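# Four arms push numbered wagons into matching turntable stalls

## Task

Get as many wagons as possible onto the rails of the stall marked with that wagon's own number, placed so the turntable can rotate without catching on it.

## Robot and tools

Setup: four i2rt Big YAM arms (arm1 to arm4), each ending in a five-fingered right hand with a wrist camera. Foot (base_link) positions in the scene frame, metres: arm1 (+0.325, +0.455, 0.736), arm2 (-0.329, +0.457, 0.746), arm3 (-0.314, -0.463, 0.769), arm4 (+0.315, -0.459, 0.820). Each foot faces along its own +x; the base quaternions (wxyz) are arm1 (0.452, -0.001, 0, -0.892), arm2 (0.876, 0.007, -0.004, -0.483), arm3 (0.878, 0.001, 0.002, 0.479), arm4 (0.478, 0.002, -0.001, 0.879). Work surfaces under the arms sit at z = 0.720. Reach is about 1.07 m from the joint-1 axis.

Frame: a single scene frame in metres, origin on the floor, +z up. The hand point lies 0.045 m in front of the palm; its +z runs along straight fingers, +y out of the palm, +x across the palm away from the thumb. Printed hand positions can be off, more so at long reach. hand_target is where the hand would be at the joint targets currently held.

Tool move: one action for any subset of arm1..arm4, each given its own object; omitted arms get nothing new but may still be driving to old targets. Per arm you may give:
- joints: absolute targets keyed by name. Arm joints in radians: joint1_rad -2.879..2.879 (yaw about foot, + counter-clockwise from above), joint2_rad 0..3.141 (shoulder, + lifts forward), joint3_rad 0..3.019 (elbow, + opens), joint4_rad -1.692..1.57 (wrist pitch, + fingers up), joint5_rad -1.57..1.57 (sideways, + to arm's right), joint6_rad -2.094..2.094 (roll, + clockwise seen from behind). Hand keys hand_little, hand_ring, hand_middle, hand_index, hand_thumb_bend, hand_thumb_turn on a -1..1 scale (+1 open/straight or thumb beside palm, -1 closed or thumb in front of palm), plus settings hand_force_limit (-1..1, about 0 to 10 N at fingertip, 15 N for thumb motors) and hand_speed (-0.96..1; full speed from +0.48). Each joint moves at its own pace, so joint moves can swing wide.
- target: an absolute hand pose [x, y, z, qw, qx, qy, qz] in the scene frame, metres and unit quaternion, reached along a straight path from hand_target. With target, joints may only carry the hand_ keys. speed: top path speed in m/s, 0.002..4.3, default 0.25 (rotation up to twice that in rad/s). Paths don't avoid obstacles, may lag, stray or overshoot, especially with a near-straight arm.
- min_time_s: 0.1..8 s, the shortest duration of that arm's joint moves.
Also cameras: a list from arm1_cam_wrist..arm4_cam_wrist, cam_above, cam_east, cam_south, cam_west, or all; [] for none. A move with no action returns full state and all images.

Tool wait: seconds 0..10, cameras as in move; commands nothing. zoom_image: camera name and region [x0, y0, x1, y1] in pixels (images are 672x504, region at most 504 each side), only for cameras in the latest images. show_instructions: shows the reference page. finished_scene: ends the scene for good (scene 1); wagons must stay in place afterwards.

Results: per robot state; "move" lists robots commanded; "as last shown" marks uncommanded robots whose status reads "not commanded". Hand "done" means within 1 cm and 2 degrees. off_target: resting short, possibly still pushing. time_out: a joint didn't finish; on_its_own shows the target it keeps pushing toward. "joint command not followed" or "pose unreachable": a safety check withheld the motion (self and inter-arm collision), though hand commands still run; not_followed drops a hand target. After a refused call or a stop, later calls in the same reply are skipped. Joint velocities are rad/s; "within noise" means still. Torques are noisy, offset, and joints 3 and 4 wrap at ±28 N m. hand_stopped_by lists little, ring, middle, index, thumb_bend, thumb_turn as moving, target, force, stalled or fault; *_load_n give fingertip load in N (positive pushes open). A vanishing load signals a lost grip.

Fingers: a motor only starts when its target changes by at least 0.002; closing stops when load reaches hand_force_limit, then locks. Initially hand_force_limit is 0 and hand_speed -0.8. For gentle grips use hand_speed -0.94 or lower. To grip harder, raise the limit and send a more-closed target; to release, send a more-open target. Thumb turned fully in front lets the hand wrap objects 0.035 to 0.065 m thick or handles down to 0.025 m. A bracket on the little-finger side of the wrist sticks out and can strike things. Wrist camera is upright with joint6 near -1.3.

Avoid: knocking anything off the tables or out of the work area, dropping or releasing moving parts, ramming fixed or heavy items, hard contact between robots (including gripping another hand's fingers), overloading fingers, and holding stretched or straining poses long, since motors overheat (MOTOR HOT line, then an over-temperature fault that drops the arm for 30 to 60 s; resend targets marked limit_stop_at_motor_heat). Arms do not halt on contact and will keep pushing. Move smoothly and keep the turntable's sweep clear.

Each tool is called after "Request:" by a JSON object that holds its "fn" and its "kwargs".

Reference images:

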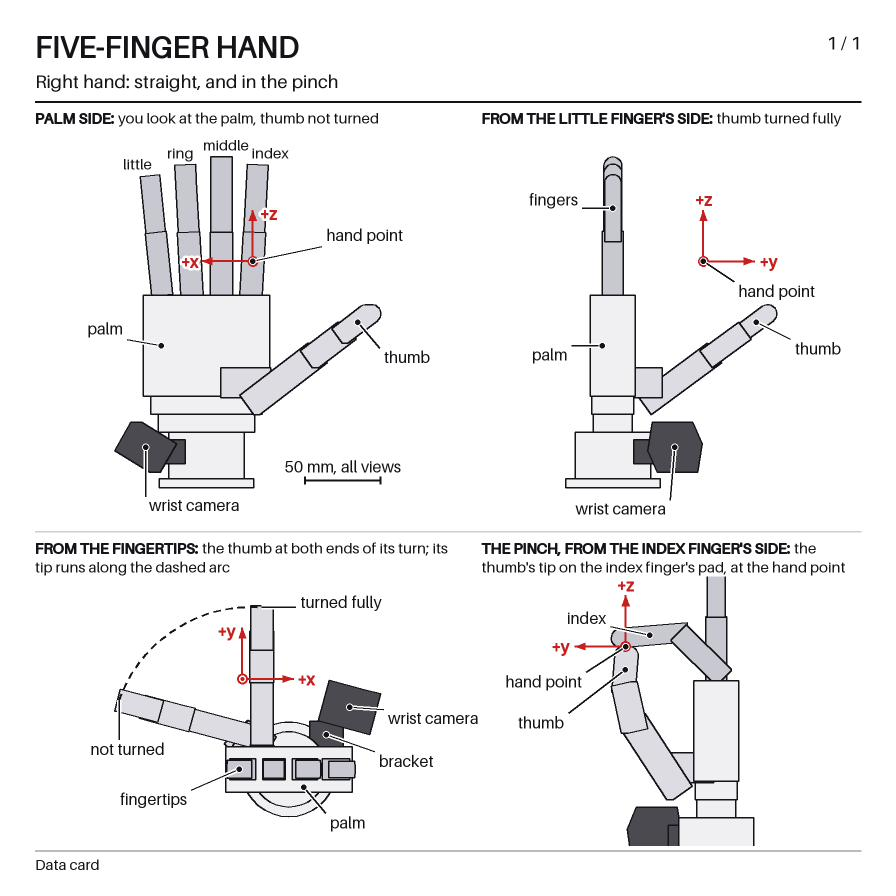

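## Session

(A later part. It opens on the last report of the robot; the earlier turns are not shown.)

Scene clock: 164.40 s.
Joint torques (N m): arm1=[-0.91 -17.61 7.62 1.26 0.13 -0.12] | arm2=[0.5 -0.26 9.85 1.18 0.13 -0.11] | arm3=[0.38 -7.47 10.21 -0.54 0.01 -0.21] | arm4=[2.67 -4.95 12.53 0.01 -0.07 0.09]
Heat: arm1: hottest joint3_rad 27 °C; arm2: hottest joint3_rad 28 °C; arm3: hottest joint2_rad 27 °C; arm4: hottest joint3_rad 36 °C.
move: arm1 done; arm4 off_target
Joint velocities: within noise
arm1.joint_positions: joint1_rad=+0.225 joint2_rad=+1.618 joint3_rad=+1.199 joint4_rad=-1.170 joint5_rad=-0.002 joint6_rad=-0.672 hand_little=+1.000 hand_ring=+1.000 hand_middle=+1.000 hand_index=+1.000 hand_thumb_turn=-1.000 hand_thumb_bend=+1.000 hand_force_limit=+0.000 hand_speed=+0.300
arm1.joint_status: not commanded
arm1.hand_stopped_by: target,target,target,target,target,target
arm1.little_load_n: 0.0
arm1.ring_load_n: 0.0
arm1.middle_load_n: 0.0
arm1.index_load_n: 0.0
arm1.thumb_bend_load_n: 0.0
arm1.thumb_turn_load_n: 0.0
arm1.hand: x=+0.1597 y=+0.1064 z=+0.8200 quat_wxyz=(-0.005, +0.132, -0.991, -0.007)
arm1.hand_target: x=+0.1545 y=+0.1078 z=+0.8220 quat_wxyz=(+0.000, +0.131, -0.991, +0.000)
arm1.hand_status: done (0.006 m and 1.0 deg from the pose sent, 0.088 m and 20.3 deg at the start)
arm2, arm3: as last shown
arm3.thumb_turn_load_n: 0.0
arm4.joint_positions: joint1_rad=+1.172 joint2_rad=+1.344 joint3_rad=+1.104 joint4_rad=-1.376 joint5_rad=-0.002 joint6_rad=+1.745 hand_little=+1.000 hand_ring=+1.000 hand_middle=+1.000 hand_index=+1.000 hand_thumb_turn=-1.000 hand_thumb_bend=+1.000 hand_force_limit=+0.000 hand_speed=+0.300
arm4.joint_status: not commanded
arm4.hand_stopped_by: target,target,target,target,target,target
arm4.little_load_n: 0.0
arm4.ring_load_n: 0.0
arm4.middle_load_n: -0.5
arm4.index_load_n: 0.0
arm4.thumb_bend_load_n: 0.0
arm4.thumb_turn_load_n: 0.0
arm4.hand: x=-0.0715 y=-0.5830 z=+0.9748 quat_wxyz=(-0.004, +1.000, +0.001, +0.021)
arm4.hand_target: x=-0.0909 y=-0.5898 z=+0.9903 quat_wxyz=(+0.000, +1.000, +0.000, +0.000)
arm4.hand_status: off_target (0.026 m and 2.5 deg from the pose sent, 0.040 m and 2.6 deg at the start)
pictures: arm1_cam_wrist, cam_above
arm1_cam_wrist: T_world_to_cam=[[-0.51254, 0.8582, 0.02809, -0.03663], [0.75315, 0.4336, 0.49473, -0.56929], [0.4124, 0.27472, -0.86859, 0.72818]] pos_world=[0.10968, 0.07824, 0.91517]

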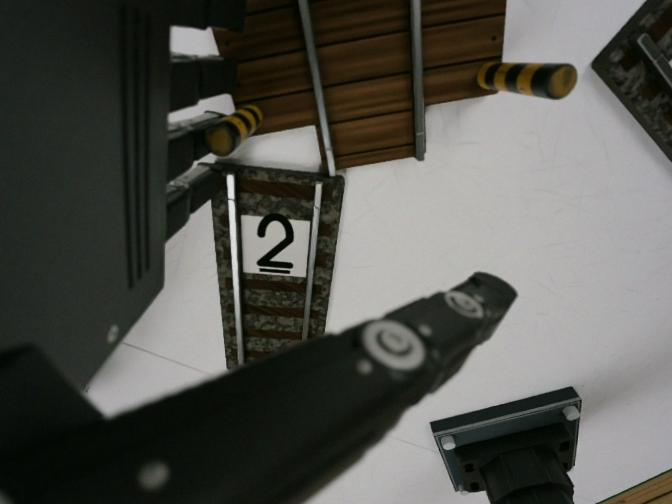

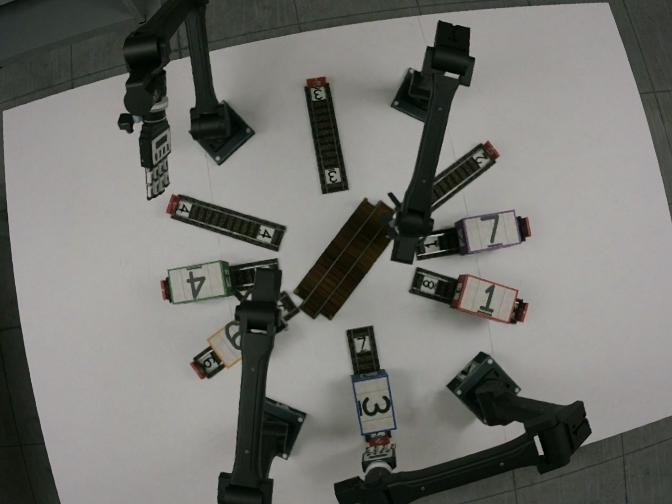

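Request:
{"fn": "move", "kwargs": {"arm1": {"target": [0.1107, 0.1603, 0.822, 0, -0.2588, 0.9659, 0], "speed": 0.1}, "arm4": {"target": [-0.092, -0.592, 0.88, 0, 1, 0, 0], "speed": 0.12}}}

Request:
{"fn": "move", "kwargs": {"arm1": {"target": [0.0684, 0.1892, 0.822, 0, -0.3420, 0.9397, 0], "speed": 0.08}, "cameras": ["cam_above", "arm1_cam_wrist"]}}

Request:
{"fn": "zoom_image", "kwargs": {"camera": "cam_above", "region": [260, 170, 440, 350]}}

Scene clock: 167.77 s.
Joint torques (N m): arm1=[-0.91 -16.03 7.57 1.26 0.14 -0.13] | arm2=[0.56 0.03 9.7 1.17 0.15 -0.12] | arm3=[0.44 -7.47 10.24 -0.54 0.01 -0.21] | arm4=[2.67 -6.07 7.66 0.16 -0.04 0.09]
Heat: arm1: hottest joint2_rad 26 °C; arm2: hottest joint3_rad 28 °C; arm3: hottest joint2_rad 27 °C; arm4: hottest joint3_rad 36 °C.
move: arm1 done; arm4 done
Joint velocities: within noise
arm1.joint_positions: joint1_rad=+0.118 joint2_rad=+1.536 joint3_rad=+1.102 joint4_rad=-1.155 joint5_rad=-0.002 joint6_rad=-1.041 hand_little=+1.000 hand_ring=+1.000 hand_middle=+1.000 hand_index=+1.000 hand_thumb_turn=-1.000 hand_thumb_bend=+1.000 hand_force_limit=+0.000 hand_speed=+0.300
arm1.joint_status: not commanded
arm1.hand_stopped_by: target,target,target,target,target,target
arm1.little_load_n: -0.5
arm1.ring_load_n: 0.0
arm1.middle_load_n: 0.0
arm1.index_load_n: 0.0
arm1.thumb_bend_load_n: 0.0
arm1.thumb_turn_load_n: 0.0
arm1.hand: x=+0.1151 y=+0.1584 z=+0.8201 quat_wxyz=(-0.006, +0.260, -0.966, -0.006)
arm1.hand_target: x=+0.1107 y=+0.1602 z=+0.8220 quat_wxyz=(+0.000, +0.259, -0.966, +0.000)
arm1.hand_status: done (0.005 m and 1.0 deg from the pose sent, 0.073 m and 14.9 deg at the start)
arm2, arm3: as last shown
arm3.little_load_n: 0.5
arm4.joint_positions: joint1_rad=+1.178 joint2_rad=+1.458 joint3_rad=+0.960 joint4_rad=-1.070 joint5_rad=-0.002 joint6_rad=+1.751 hand_little=+1.000 hand_ring=+1.000 hand_middle=+1.000 hand_index=+1.000 hand_thumb_turn=-1.000 hand_thumb_bend=+1.000 hand_force_limit=+0.000 hand_speed=+0.300
arm4.joint_status: not commanded
arm4.hand_stopped_by: target,target,target,target,target,target
arm4.little_load_n: 0.0
arm4.ring_load_n: 0.0
arm4.middle_load_n: 0.0
arm4.index_load_n: 0.0
arm4.thumb_bend_load_n: -0.5
arm4.thumb_turn_load_n: 0.0
arm4.hand: x=-0.0921 y=-0.5889 z=+0.8846 quat_wxyz=(+0.000, +1.000, +0.001, -0.002)
arm4.hand_target: x=-0.0920 y=-0.5920 z=+0.8800 quat_wxyz=(+0.000, +1.000, +0.000, +0.000)
arm4.hand_status: done (0.006 m and 0.3 deg from the pose sent, 0.097 m and 2.5 deg at the start)
pictures: none

Scene clock: 169.57 s.
Joint torques (N m): arm1=[-0.85 -15.74 7.56 1.31 0.15 -0.13] | arm2=[0.67 0.03 9.68 1.14 0.14 -0.14] | arm3=[0.38 -7.47 10.24 -0.54 0.01 -0.21] | arm4=[2.61 -6.12 7.73 0.16 -0.05 0.09]
Heat: arm1: hottest joint2_rad 26 °C; arm2: hottest joint3_rad 28 °C; arm3: hottest joint2_rad 27 °C; arm4: hottest joint3_rad 36 °C.
move: arm1 done
Joint velocities: within noise
arm1.joint_positions: joint1_rad=+0.016 joint2_rad=+1.516 joint3_rad=+1.077 joint4_rad=-1.153 joint5_rad=-0.002 joint6_rad=-1.317 hand_little=+1.000 hand_ring=+1.000 hand_middle=+1.000 hand_index=+1.000 hand_thumb_turn=-1.000 hand_thumb_bend=+1.000 hand_force_limit=+0.000 hand_speed=+0.300
arm1.joint_status: not commanded
arm1.hand_stopped_by: target,target,target,target,target,target
arm1.little_load_n: 0.0
arm1.ring_load_n: 0.0
arm1.middle_load_n: 0.0
arm1.index_load_n: 0.0
arm1.thumb_bend_load_n: 0.0
arm1.thumb_turn_load_n: 0.0
arm1.hand: x=+0.0727 y=+0.1873 z=+0.8195 quat_wxyz=(-0.008, +0.343, -0.939, -0.005)
arm1.hand_target: x=+0.0685 y=+0.1893 z=+0.8220 quat_wxyz=(+0.000, +0.342, -0.940, +0.000)
arm1.hand_status: done (0.005 m and 1.1 deg from the pose sent, 0.056 m and 10.0 deg at the start)
arm2, arm3, arm4: as last shown
arm2.ring_load_n: -0.5
arm3.little_load_n: 0.0
arm4.thumb_bend_load_n: 0.0
pictures: arm1_cam_wrist, cam_above
arm1_cam_wrist: T_world_to_cam=[[-0.8268, 0.56223, 0.01742, -0.06351], [0.49424, 0.71134, 0.49972, -0.57592], [0.26857, 0.42178, -0.86601, 0.72223]] pos_world=[0.03816, 0.14076, 0.91436]

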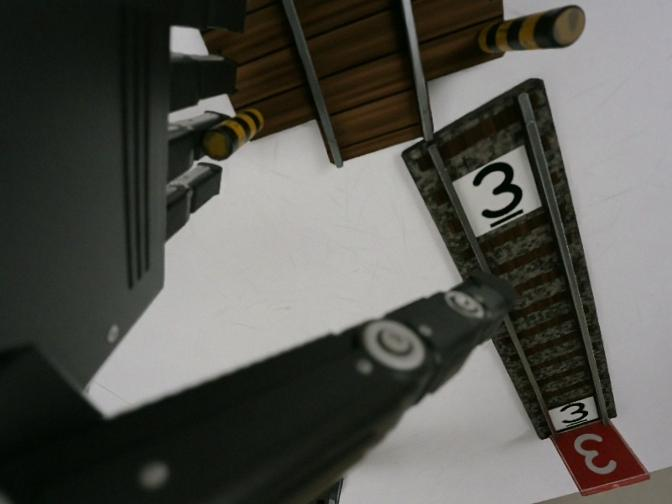

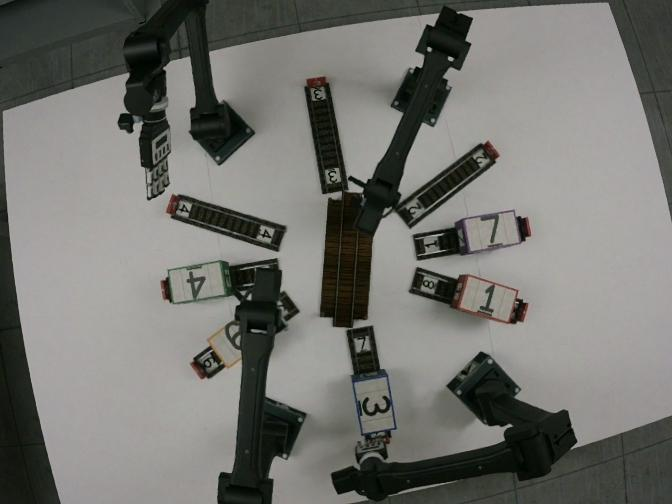

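Scaled by 2.800 from the camera's image (finer frame: 960x720).

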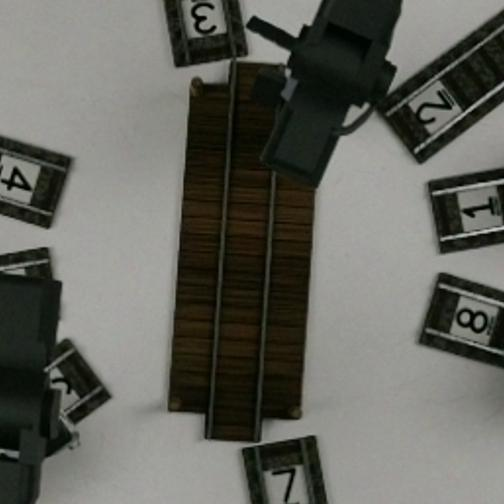

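Request:
{"fn": "move", "kwargs": {"arm1": {"target": [0.0405, 0.2015, 0.822, 0, -0.3827, 0.9239, 0], "speed": 0.07}, "cameras": ["cam_above", "arm1_cam_wrist"]}}

Request:
{"fn": "zoom_image", "kwargs": {"camera": "cam_above", "region": [310, 270, 400, 360]}}

Request:
{"fn": "zoom_image", "kwargs": {"camera": "arm1_cam_wrist", "region": [280, 40, 580, 240]}}

Scene clock: 172.33 s.
Joint torques (N m): arm1=[-0.85 -15.15 8.23 1.29 0.15 -0.11] | arm2=[0.56 -0.09 9.76 1.17 0.16 -0.13] | arm3=[0.44 -7.47 10.22 -0.53 0.01 -0.2] | arm4=[2.78 -5.95 7.68 0.18 -0.04 0.08]
Heat: arm1: hottest joint2_rad 26 °C; arm2: hottest joint3_rad 28 °C; arm3: hottest joint2_rad 27 °C; arm4: hottest joint3_rad 35 °C.
move: arm1 done
Joint velocities: within noise
arm1.joint_positions: joint1_rad=-0.048 joint2_rad=+1.516 joint3_rad=+1.077 joint4_rad=-1.153 joint5_rad=-0.002 joint6_rad=-1.468 hand_little=+1.000 hand_ring=+1.000 hand_middle=+1.000 hand_index=+1.000 hand_thumb_turn=-1.000 hand_thumb_bend=+1.000 hand_force_limit=+0.000 hand_speed=+0.300
arm1.joint_status: not commanded
arm1.hand_stopped_by: target,target,target,target,target,target
arm1.little_load_n: 0.0
arm1.ring_load_n: 0.0
arm1.middle_load_n: 0.0
arm1.index_load_n: 0.0
arm1.thumb_bend_load_n: 0.0
arm1.thumb_turn_load_n: 0.0
arm1.hand: x=+0.0464 y=+0.2013 z=+0.8194 quat_wxyz=(-0.009, +0.383, -0.924, -0.004)
arm1.hand_target: x=+0.0406 y=+0.2016 z=+0.8220 quat_wxyz=(+0.000, +0.383, -0.924, +0.000)
arm1.hand_status: done (0.006 m and 1.1 deg from the pose sent, 0.035 m and 5.0 deg at the start)
arm2, arm3, arm4: as last shown
arm2.ring_load_n: 0.0
pictures: arm1_cam_wrist, cam_above
arm1_cam_wrist: T_world_to_cam=[[-0.87273, 0.48799, 0.0143, -0.07362], [0.42907, 0.75272, 0.4993, -0.57784], [0.23289, 0.44189, -0.86631, 0.7211]] pos_world=[0.01574, 0.15223, 0.91426]

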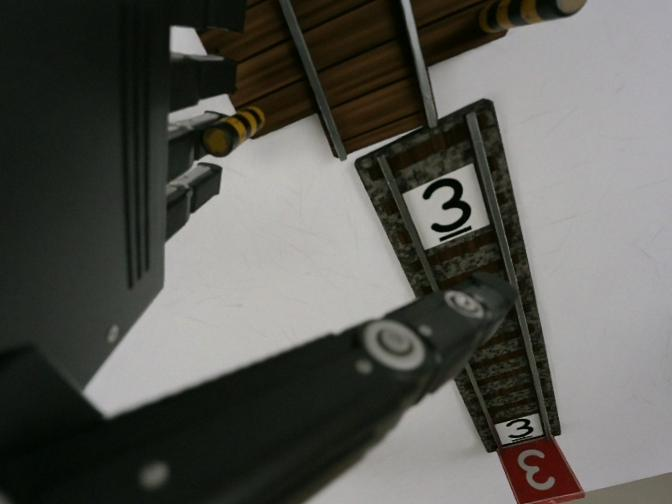

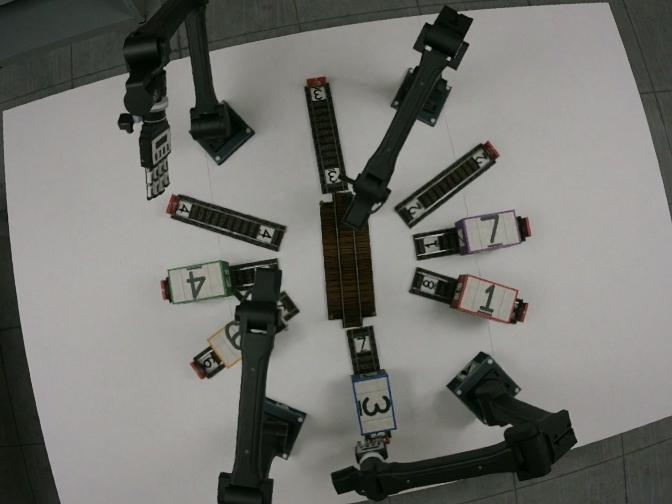

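Scaled by 5.600 from the camera's image (finer frame: 960x720).

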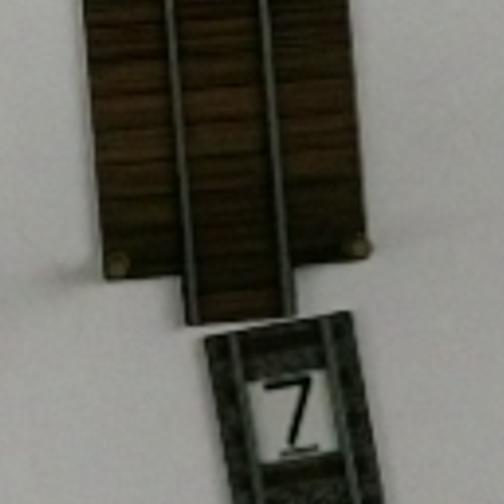

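Scaled by 1.680 from the camera's image (finer frame: 960x720).

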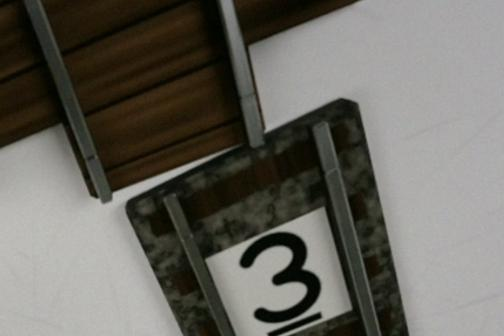

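Request:
{"fn": "move", "kwargs": {"arm1": {"target": [0.0225, 0.2050, 0.822, 0, -0.4226, 0.9063, 0], "speed": 0.05}, "cameras": ["cam_above", "arm1_cam_wrist"]}}

Request:
{"fn": "zoom_image", "kwargs": {"camera": "cam_above", "region": [310, 270, 400, 360]}}

Request:
{"fn": "zoom_image", "kwargs": {"camera": "arm1_cam_wrist", "region": [280, 40, 580, 240]}}

Scene clock: 175.10 s.
Joint torques (N m): arm1=[-1.08 -14.33 9.22 1.24 0.15 -0.14] | arm2=[0.56 -0.32 9.76 1.2 0.16 -0.15] | arm3=[0.38 -7.47 10.22 -0.55 0.01 -0.21] | arm4=[2.61 -5.95 7.68 0.17 -0.04 0.08]
Heat: arm1: hottest joint2_rad 26 °C; arm2: hottest joint3_rad 28 °C; arm3: hottest joint2_rad 27 °C; arm4: hottest joint3_rad 35 °C.
move: arm1 done
Joint velocities: within noise
arm1.joint_positions: joint1_rad=-0.077 joint2_rad=+1.516 joint3_rad=+1.077 joint4_rad=-1.153 joint5_rad=-0.002 joint6_rad=-1.587 hand_little=+1.000 hand_ring=+1.000 hand_middle=+1.000 hand_index=+1.000 hand_thumb_turn=-1.000 hand_thumb_bend=+1.000 hand_force_limit=+0.000 hand_speed=+0.300
arm1.joint_status: not commanded
arm1.hand_stopped_by: target,target,target,target,target,target
arm1.little_load_n: 0.0
arm1.ring_load_n: 0.0
arm1.middle_load_n: 0.0
arm1.index_load_n: 0.0
arm1.thumb_bend_load_n: 0.0
arm1.thumb_turn_load_n: 0.0
arm1.hand: x=+0.0315 y=+0.2069 z=+0.8192 quat_wxyz=(-0.009, +0.424, -0.905, -0.004)
arm1.hand_target: x=+0.0226 y=+0.2053 z=+0.8220 quat_wxyz=(+0.000, +0.423, -0.906, +0.000)
arm1.hand_status: done (0.010 m and 1.2 deg from the pose sent, 0.024 m and 5.0 deg at the start)
arm2.joint_positions: joint1_rad=-0.687 joint2_rad=+0.626 joint3_rad=+1.377 joint4_rad=-1.506 joint5_rad=+0.173 joint6_rad=-1.263 hand_little=+1.000 hand_ring=+1.000 hand_middle=+1.000 hand_index=+1.000 hand_thumb_turn=+1.000 hand_thumb_bend=+1.000 hand_force_limit=+0.000 hand_speed=-0.800
arm2.joint_status: not commanded
arm2.hand_stopped_by: target,target,target,target,target,target
arm2.little_load_n: 0.0
arm2.ring_load_n: 0.0
arm2.middle_load_n: -0.5
arm2.index_load_n: 0.0
arm2.thumb_bend_load_n: 0.0
arm2.thumb_turn_load_n: 0.5
arm2.hand: x=-0.4394 y=+0.2760 z=+1.2004 quat_wxyz=(+0.306, +0.464, -0.792, +0.253)
arm2.hand_target: x=-0.4395 y=+0.2760 z=+1.2087 quat_wxyz=(+0.312, +0.461, -0.789, +0.261)
arm2.hand_status: not commanded
arm3, arm4: as last shown
pictures: arm1_cam_wrist, cam_above
arm1_cam_wrist: T_world_to_cam=[[-0.91294, 0.40792, 0.01205, -0.06964], [0.35909, 0.78891, 0.49867, -0.58035], [0.19392, 0.45958, -0.86671, 0.71988]] pos_world=[0.00523, 0.15541, 0.91416]

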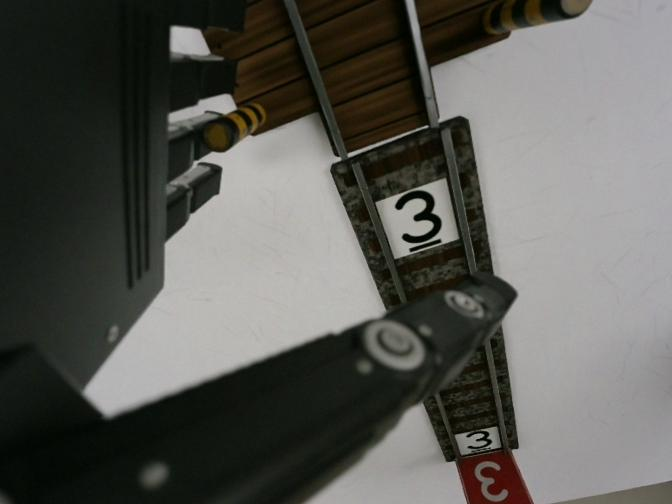

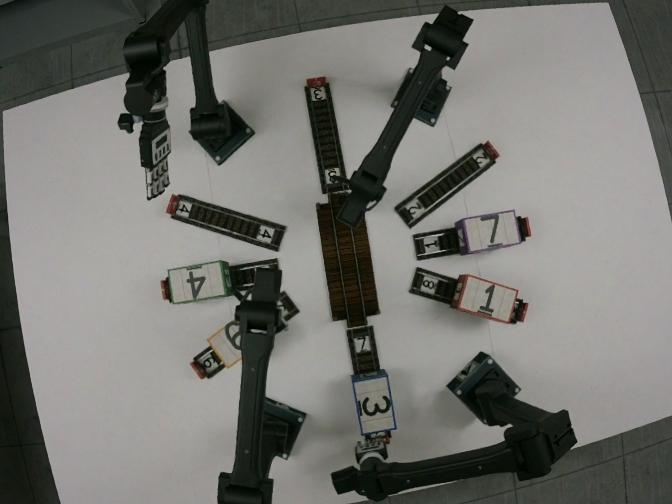

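Scaled by 5.600 from the camera's image (finer frame: 960x720).

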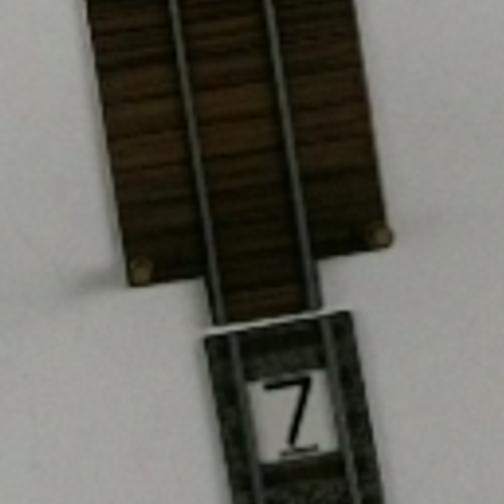

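Scaled by 1.680 from the camera's image (finer frame: 960x720).

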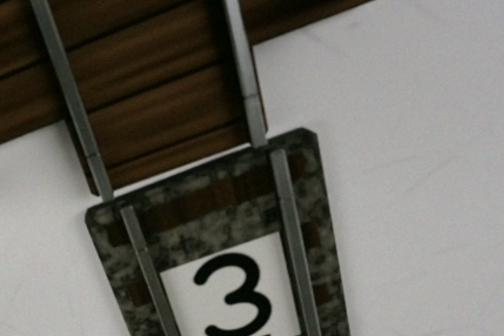

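Request:
{"fn": "move", "kwargs": {"arm1": {"target": [0.0165, 0.2072, 0.822, 0, -0.4226, 0.9063, 0], "speed": 0.04}, "cameras": ["cam_above", "arm1_cam_wrist"]}}

Request:
{"fn": "zoom_image", "kwargs": {"camera": "cam_above", "region": [310, 270, 400, 360]}}

Request:
{"fn": "zoom_image", "kwargs": {"camera": "arm1_cam_wrist", "region": [280, 40, 580, 240]}}

Scene clock: 177.37 s.
Joint torques (N m): arm1=[-1.03 -13.8 9.81 1.21 0.15 -0.12] | arm2=[0.56 -0.03 9.76 1.11 0.14 -0.14] | arm3=[0.44 -7.47 10.22 -0.55 0.01 -0.2] | arm4=[2.78 -6.18 7.64 0.16 -0.05 0.07]
Heat: arm1: hottest joint2_rad 26 °C; arm2: hottest joint3_rad 28 °C; arm3: hottest joint2_rad 27 °C; arm4: hottest joint3_rad 35 °C.
move: arm1 off_target
Joint velocities: within noise
arm1.joint_positions: joint1_rad=-0.092 joint2_rad=+1.516 joint3_rad=+1.077 joint4_rad=-1.153 joint5_rad=-0.002 joint6_rad=-1.602 hand_little=+1.000 hand_ring=+1.000 hand_middle=+1.000 hand_index=+1.000 hand_thumb_turn=-1.000 hand_thumb_bend=+1.000 hand_force_limit=+0.000 hand_speed=+0.300
arm1.joint_status: not commanded
arm1.hand_stopped_by: target,target,target,target,target,target
arm1.little_load_n: 0.0
arm1.ring_load_n: 0.0
arm1.middle_load_n: 0.0
arm1.index_load_n: 0.0
arm1.thumb_bend_load_n: 0.0
arm1.thumb_turn_load_n: 0.0
arm1.hand: x=+0.0270 y=+0.2108 z=+0.8192 quat_wxyz=(-0.009, +0.424, -0.905, -0.003)
arm1.hand_target: x=+0.0167 y=+0.2075 z=+0.8221 quat_wxyz=(+0.000, +0.423, -0.906, +0.000)
arm1.hand_status: off_target (0.011 m and 1.2 deg from the pose sent, 0.015 m and 1.1 deg at the start)
arm2, arm3, arm4: as last shown
arm2.middle_load_n: 0.0
arm2.thumb_turn_load_n: 0.0
pictures: arm1_cam_wrist, cam_above
arm1_cam_wrist: T_world_to_cam=[[-0.91293, 0.40794, 0.01175, -0.07507], [0.35898, 0.78901, 0.4986, -0.58176], [0.19413, 0.4594, -0.86675, 0.71903]] pos_world=[0.00073, 0.15931, 0.91416]

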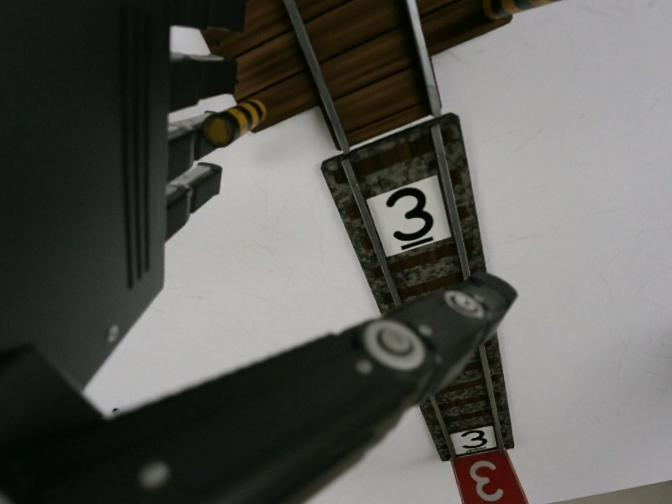

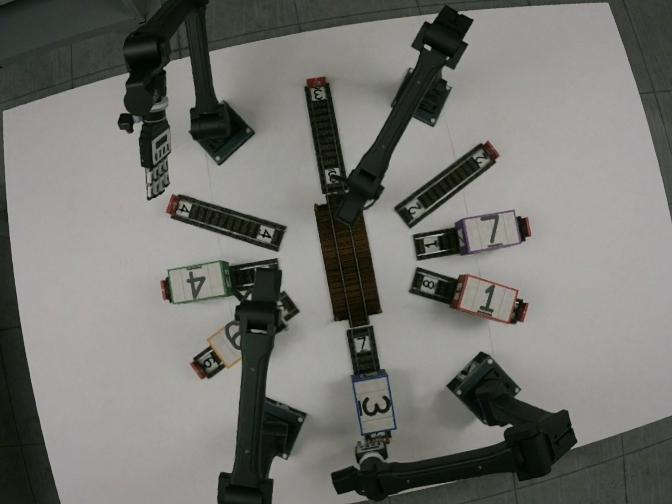

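Scaled by 5.600 from the camera's image (finer frame: 960x720).

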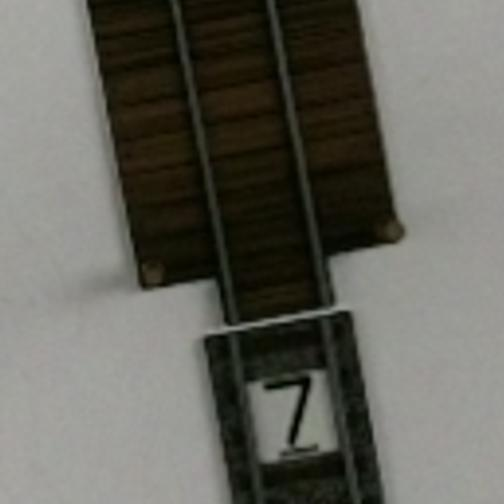

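Scaled by 1.680 from the camera's image (finer frame: 960x720).

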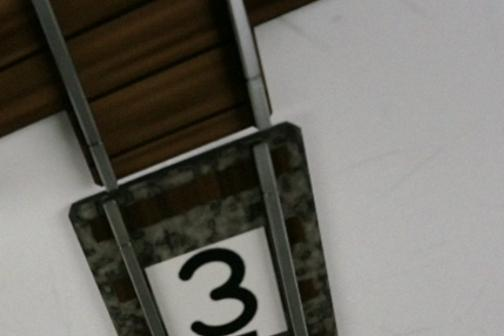

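Request:
{"fn": "zoom_image", "kwargs": {"camera": "arm1_cam_wrist", "region": [310, 80, 470, 200]}}

Request:
{"fn": "zoom_image", "kwargs": {"camera": "cam_above", "region": [330, 300, 390, 350]}}

Scaled by 3.150 from the camera's image (finer frame: 960x720).

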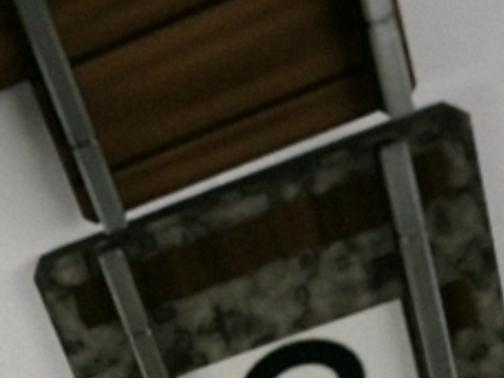

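Scaled by 8.400 from the camera's image (finer frame: 960x720).

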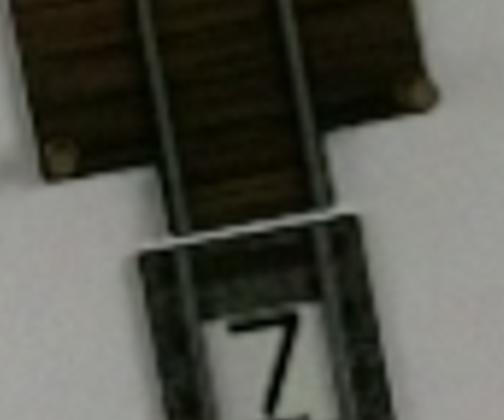

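Request:
{"fn": "move", "kwargs": {"arm4": {"target": [-0.078, -0.42, 0.878, 0, 1, 0, 0], "speed": 0.08}, "cameras": ["cam_above", "cam_west", "cam_south"]}}

Request:
{"fn": "zoom_image", "kwargs": {"camera": "cam_above", "region": [310, 270, 430, 470]}}

Scene clock: 186.70 s.
Joint torques (N m): arm1=[-1.03 -13.8 9.83 1.21 0.15 -0.12] | arm2=[0.38 -0.21 9.8 1.1 0.17 -0.15] | arm3=[0.38 -7.47 10.22 -0.54 0.01 -0.2] | arm4=[2.02 -6.59 8.46 0.08 0.04 -0.13]
Heat: arm1: hottest joint3_rad 27 °C; arm2: hottest joint3_rad 28 °C; arm3: hottest joint2_rad 27 °C; arm4: hottest joint3_rad 34 °C.
move: arm4 done
Joint velocities: within noise
arm1, arm2: as last shown
arm1.hand: x=+0.0270 y=+0.2108 z=+0.8192 quat_wxyz=(-0.009, +0.425, -0.905, -0.003)
arm3.joint_positions: joint1_rad=+0.297 joint2_rad=+1.284 joint3_rad=+1.275 joint4_rad=-1.574 joint5_rad=+0.003 joint6_rad=+0.785 hand_little=+1.000 hand_ring=+1.000 hand_middle=+1.000 hand_index=+1.000 hand_thumb_turn=+1.000 hand_thumb_bend=+1.000 hand_force_limit=+0.000 hand_speed=+0.300
arm3.joint_status: not commanded
arm3.hand_stopped_by: target,target,target,target,target,target
arm3.little_load_n: 0.0
arm3.ring_load_n: 0.0
arm3.middle_load_n: 0.0
arm3.index_load_n: 0.0
arm3.thumb_bend_load_n: 0.0
arm3.thumb_turn_load_n: 0.0
arm3.hand: x=-0.2823 y=-0.1202 z=+1.0108 quat_wxyz=(+0.006, +0.863, -0.505, +0.001)
arm3.hand_target: x=-0.2800 y=-0.1172 z=+1.0199 quat_wxyz=(+0.000, +0.866, -0.500, +0.000)
arm3.hand_status: not commanded
arm4.joint_positions: joint1_rad=+0.730 joint2_rad=+1.452 joint3_rad=+0.925 joint4_rad=-1.063 joint5_rad=-0.003 joint6_rad=+1.313 hand_little=+1.000 hand_ring=+1.000 hand_middle=+1.000 hand_index=+1.000 hand_thumb_turn=-1.000 hand_thumb_bend=+1.000 hand_force_limit=+0.000 hand_speed=+0.300
arm4.joint_status: not commanded
arm4.hand_stopped_by: target,target,target,target,target,target
arm4.little_load_n: 0.0
arm4.ring_load_n: 0.0
arm4.middle_load_n: 0.0
arm4.index_load_n: 0.0
arm4.thumb_bend_load_n: -0.5
arm4.thumb_turn_load_n: 0.0
arm4.hand: x=-0.0725 y=-0.4224 z=+0.8752 quat_wxyz=(+0.002, +1.000, -0.004, +0.008)
arm4.hand_target: x=-0.0779 y=-0.4200 z=+0.8781 quat_wxyz=(+0.000, +1.000, +0.000, +0.000)
arm4.hand_status: done (0.007 m and 1.0 deg from the pose sent, 0.170 m and 0.3 deg at the start)
pictures: cam_above, cam_south, cam_west

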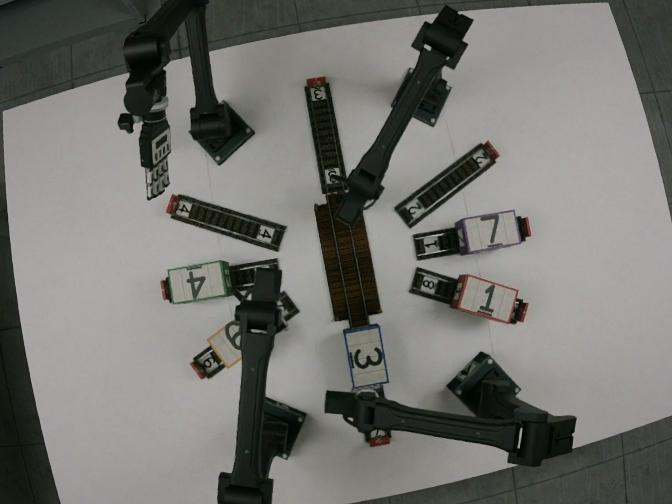

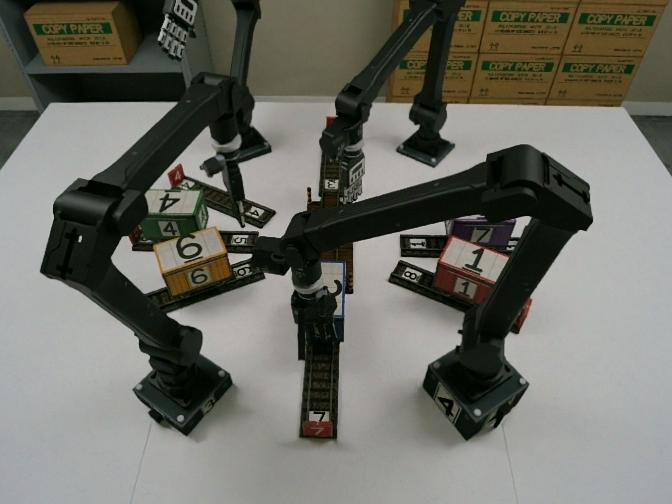

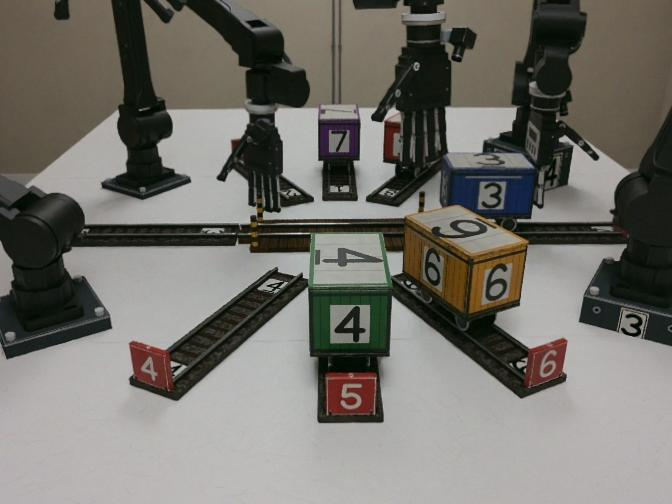

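Scaled by 2.520 from the camera's image (finer frame: 960x720).

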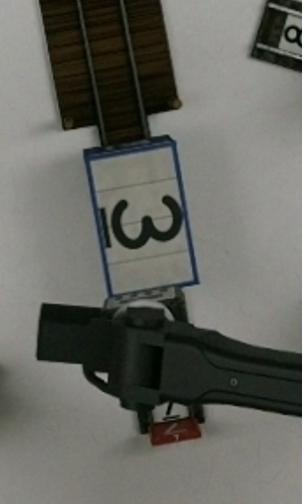

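Request:
{"fn": "move", "kwargs": {"arm4": {"target": [-0.078, -0.33, 0.878, 0, 1, 0, 0], "speed": 0.06}, "cameras": ["cam_above", "cam_west"]}}

Request:
{"fn": "zoom_image", "kwargs": {"camera": "cam_above", "region": [310, 190, 430, 390]}}

Request:
{"fn": "zoom_image", "kwargs": {"camera": "cam_west", "region": [380, 120, 600, 300]}}

Scene clock: 190.80 s.
Joint torques (N m): arm1=[-1.03 -13.8 9.83 1.21 0.16 -0.12] | arm2=[0.44 -0.44 9.72 1.09 0.12 -0.13] | arm3=[0.44 -7.41 10.22 -0.54 0.01 -0.21] | arm4=[1.96 -6.01 10.97 -0.27 0.08 -0.17]
Heat: arm1: hottest joint3_rad 27 °C; arm2: hottest joint3_rad 28 °C; arm3: hottest joint2_rad 27 °C; arm4: hottest joint3_rad 34 °C.
move: arm4 off_target
Joint velocities: within noise
arm1, arm2, arm3: as last shown
arm4.joint_positions: joint1_rad=+0.518 joint2_rad=+1.518 joint3_rad=+0.981 joint4_rad=-1.063 joint5_rad=-0.003 joint6_rad=+1.101 hand_little=+1.000 hand_ring=+1.000 hand_middle=+1.000 hand_index=+1.000 hand_thumb_turn=-1.000 hand_thumb_bend=+1.000 hand_force_limit=+0.000 hand_speed=+0.300
arm4.joint_status: not commanded
arm4.hand_stopped_by: target,target,target,target,target,target
arm4.little_load_n: 0.0
arm4.ring_load_n: 0.0
arm4.middle_load_n: 0.0
arm4.index_load_n: 0.0
arm4.thumb_bend_load_n: 0.0
arm4.thumb_turn_load_n: 0.0
arm4.hand: x=-0.0628 y=-0.3399 z=+0.8703 quat_wxyz=(+0.006, +1.000, -0.004, +0.011)
arm4.hand_target: x=-0.0775 y=-0.3303 z=+0.8781 quat_wxyz=(+0.000, +1.000, +0.000, +0.000)
arm4.hand_status: off_target (0.020 m and 1.5 deg from the pose sent, 0.093 m and 1.0 deg at the start)

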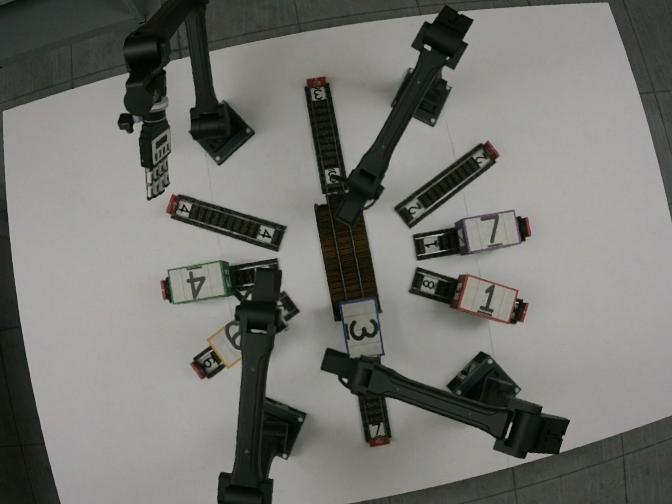

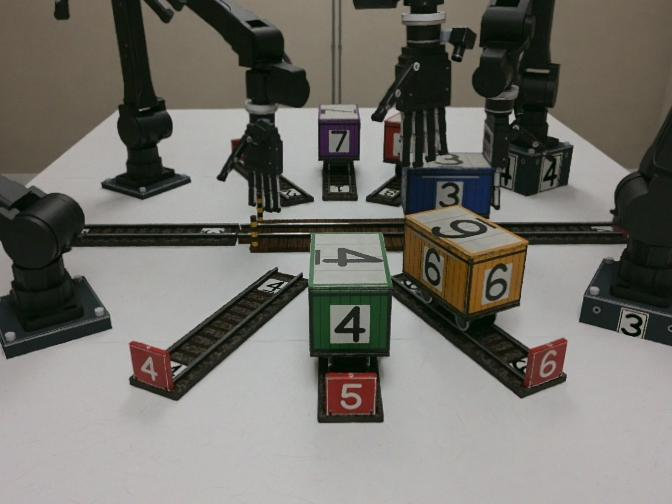

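Scaled by 2.520 from the camera's image (finer frame: 960x720).

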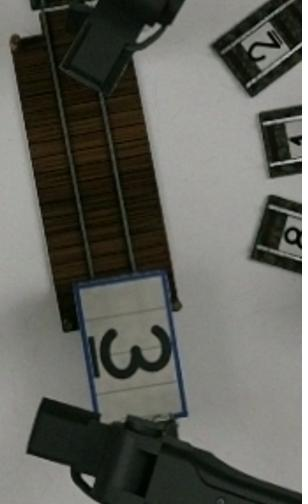

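Scaled by 2.291 from the camera's image (finer frame: 960x720).

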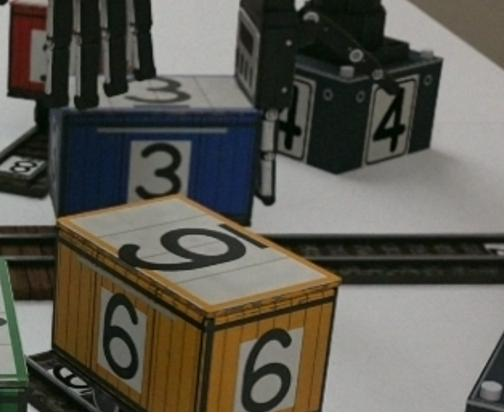

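Request:
{"fn": "move", "kwargs": {"arm4": {"target": [-0.078, -0.225, 0.880, 0, 1, 0, 0], "speed": 0.08}, "cameras": ["cam_above", "cam_west"]}}

Request:
{"fn": "zoom_image", "kwargs": {"camera": "cam_above", "region": [290, 170, 410, 370]}}

Scene clock: 193.60 s.
Joint torques (N m): arm1=[-1.03 -13.8 9.81 1.21 0.15 -0.12] | arm2=[0.5 -0.26 9.83 1.22 0.17 -0.15] | arm3=[0.38 -7.47 10.22 -0.55 0.01 -0.21] | arm4=[1.67 -8.06 11.19 -0.46 0.09 -0.15]
Heat: arm1: hottest joint3_rad 27 °C; arm2: hottest joint3_rad 28 °C; arm3: hottest joint2_rad 27 °C; arm4: hottest joint3_rad 34 °C.
move: arm4 off_target
Joint velocities: within noise
arm1, arm2, arm3: as last shown
arm2.thumb_bend_load_n: 0.5
arm4.joint_positions: joint1_rad=+0.317 joint2_rad=+1.656 joint3_rad=+1.153 joint4_rad=-1.094 joint5_rad=-0.002 joint6_rad=+0.899 hand_little=+1.000 hand_ring=+1.000 hand_middle=+1.000 hand_index=+1.000 hand_thumb_turn=-1.000 hand_thumb_bend=+1.000 hand_force_limit=+0.000 hand_speed=+0.300
arm4.joint_status: not commanded
arm4.hand_stopped_by: target,target,target,target,target,target
arm4.little_load_n: 0.0
arm4.ring_load_n: 0.0
arm4.middle_load_n: 0.0
arm4.index_load_n: 0.0
arm4.thumb_bend_load_n: 0.0
arm4.thumb_turn_load_n: 0.0
arm4.hand: x=-0.0660 y=-0.2368 z=+0.8722 quat_wxyz=(+0.007, +1.000, -0.003, +0.008)
arm4.hand_target: x=-0.0776 y=-0.2252 z=+0.8802 quat_wxyz=(+0.000, +1.000, +0.000, +0.000)
arm4.hand_status: off_target (0.019 m and 1.3 deg from the pose sent, 0.116 m and 1.5 deg at the start)

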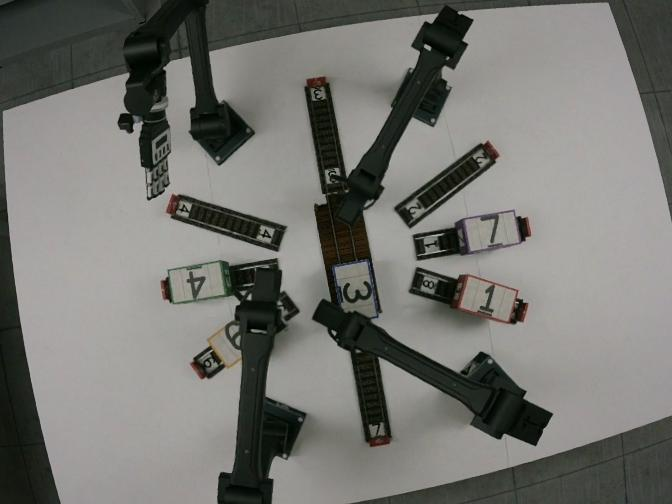

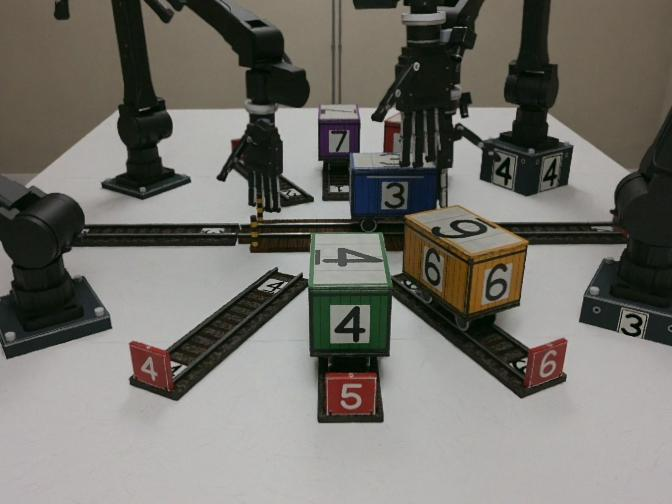

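Scaled by 2.520 from the camera's image (finer frame: 960x720).

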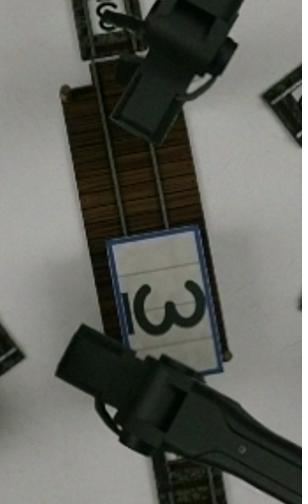

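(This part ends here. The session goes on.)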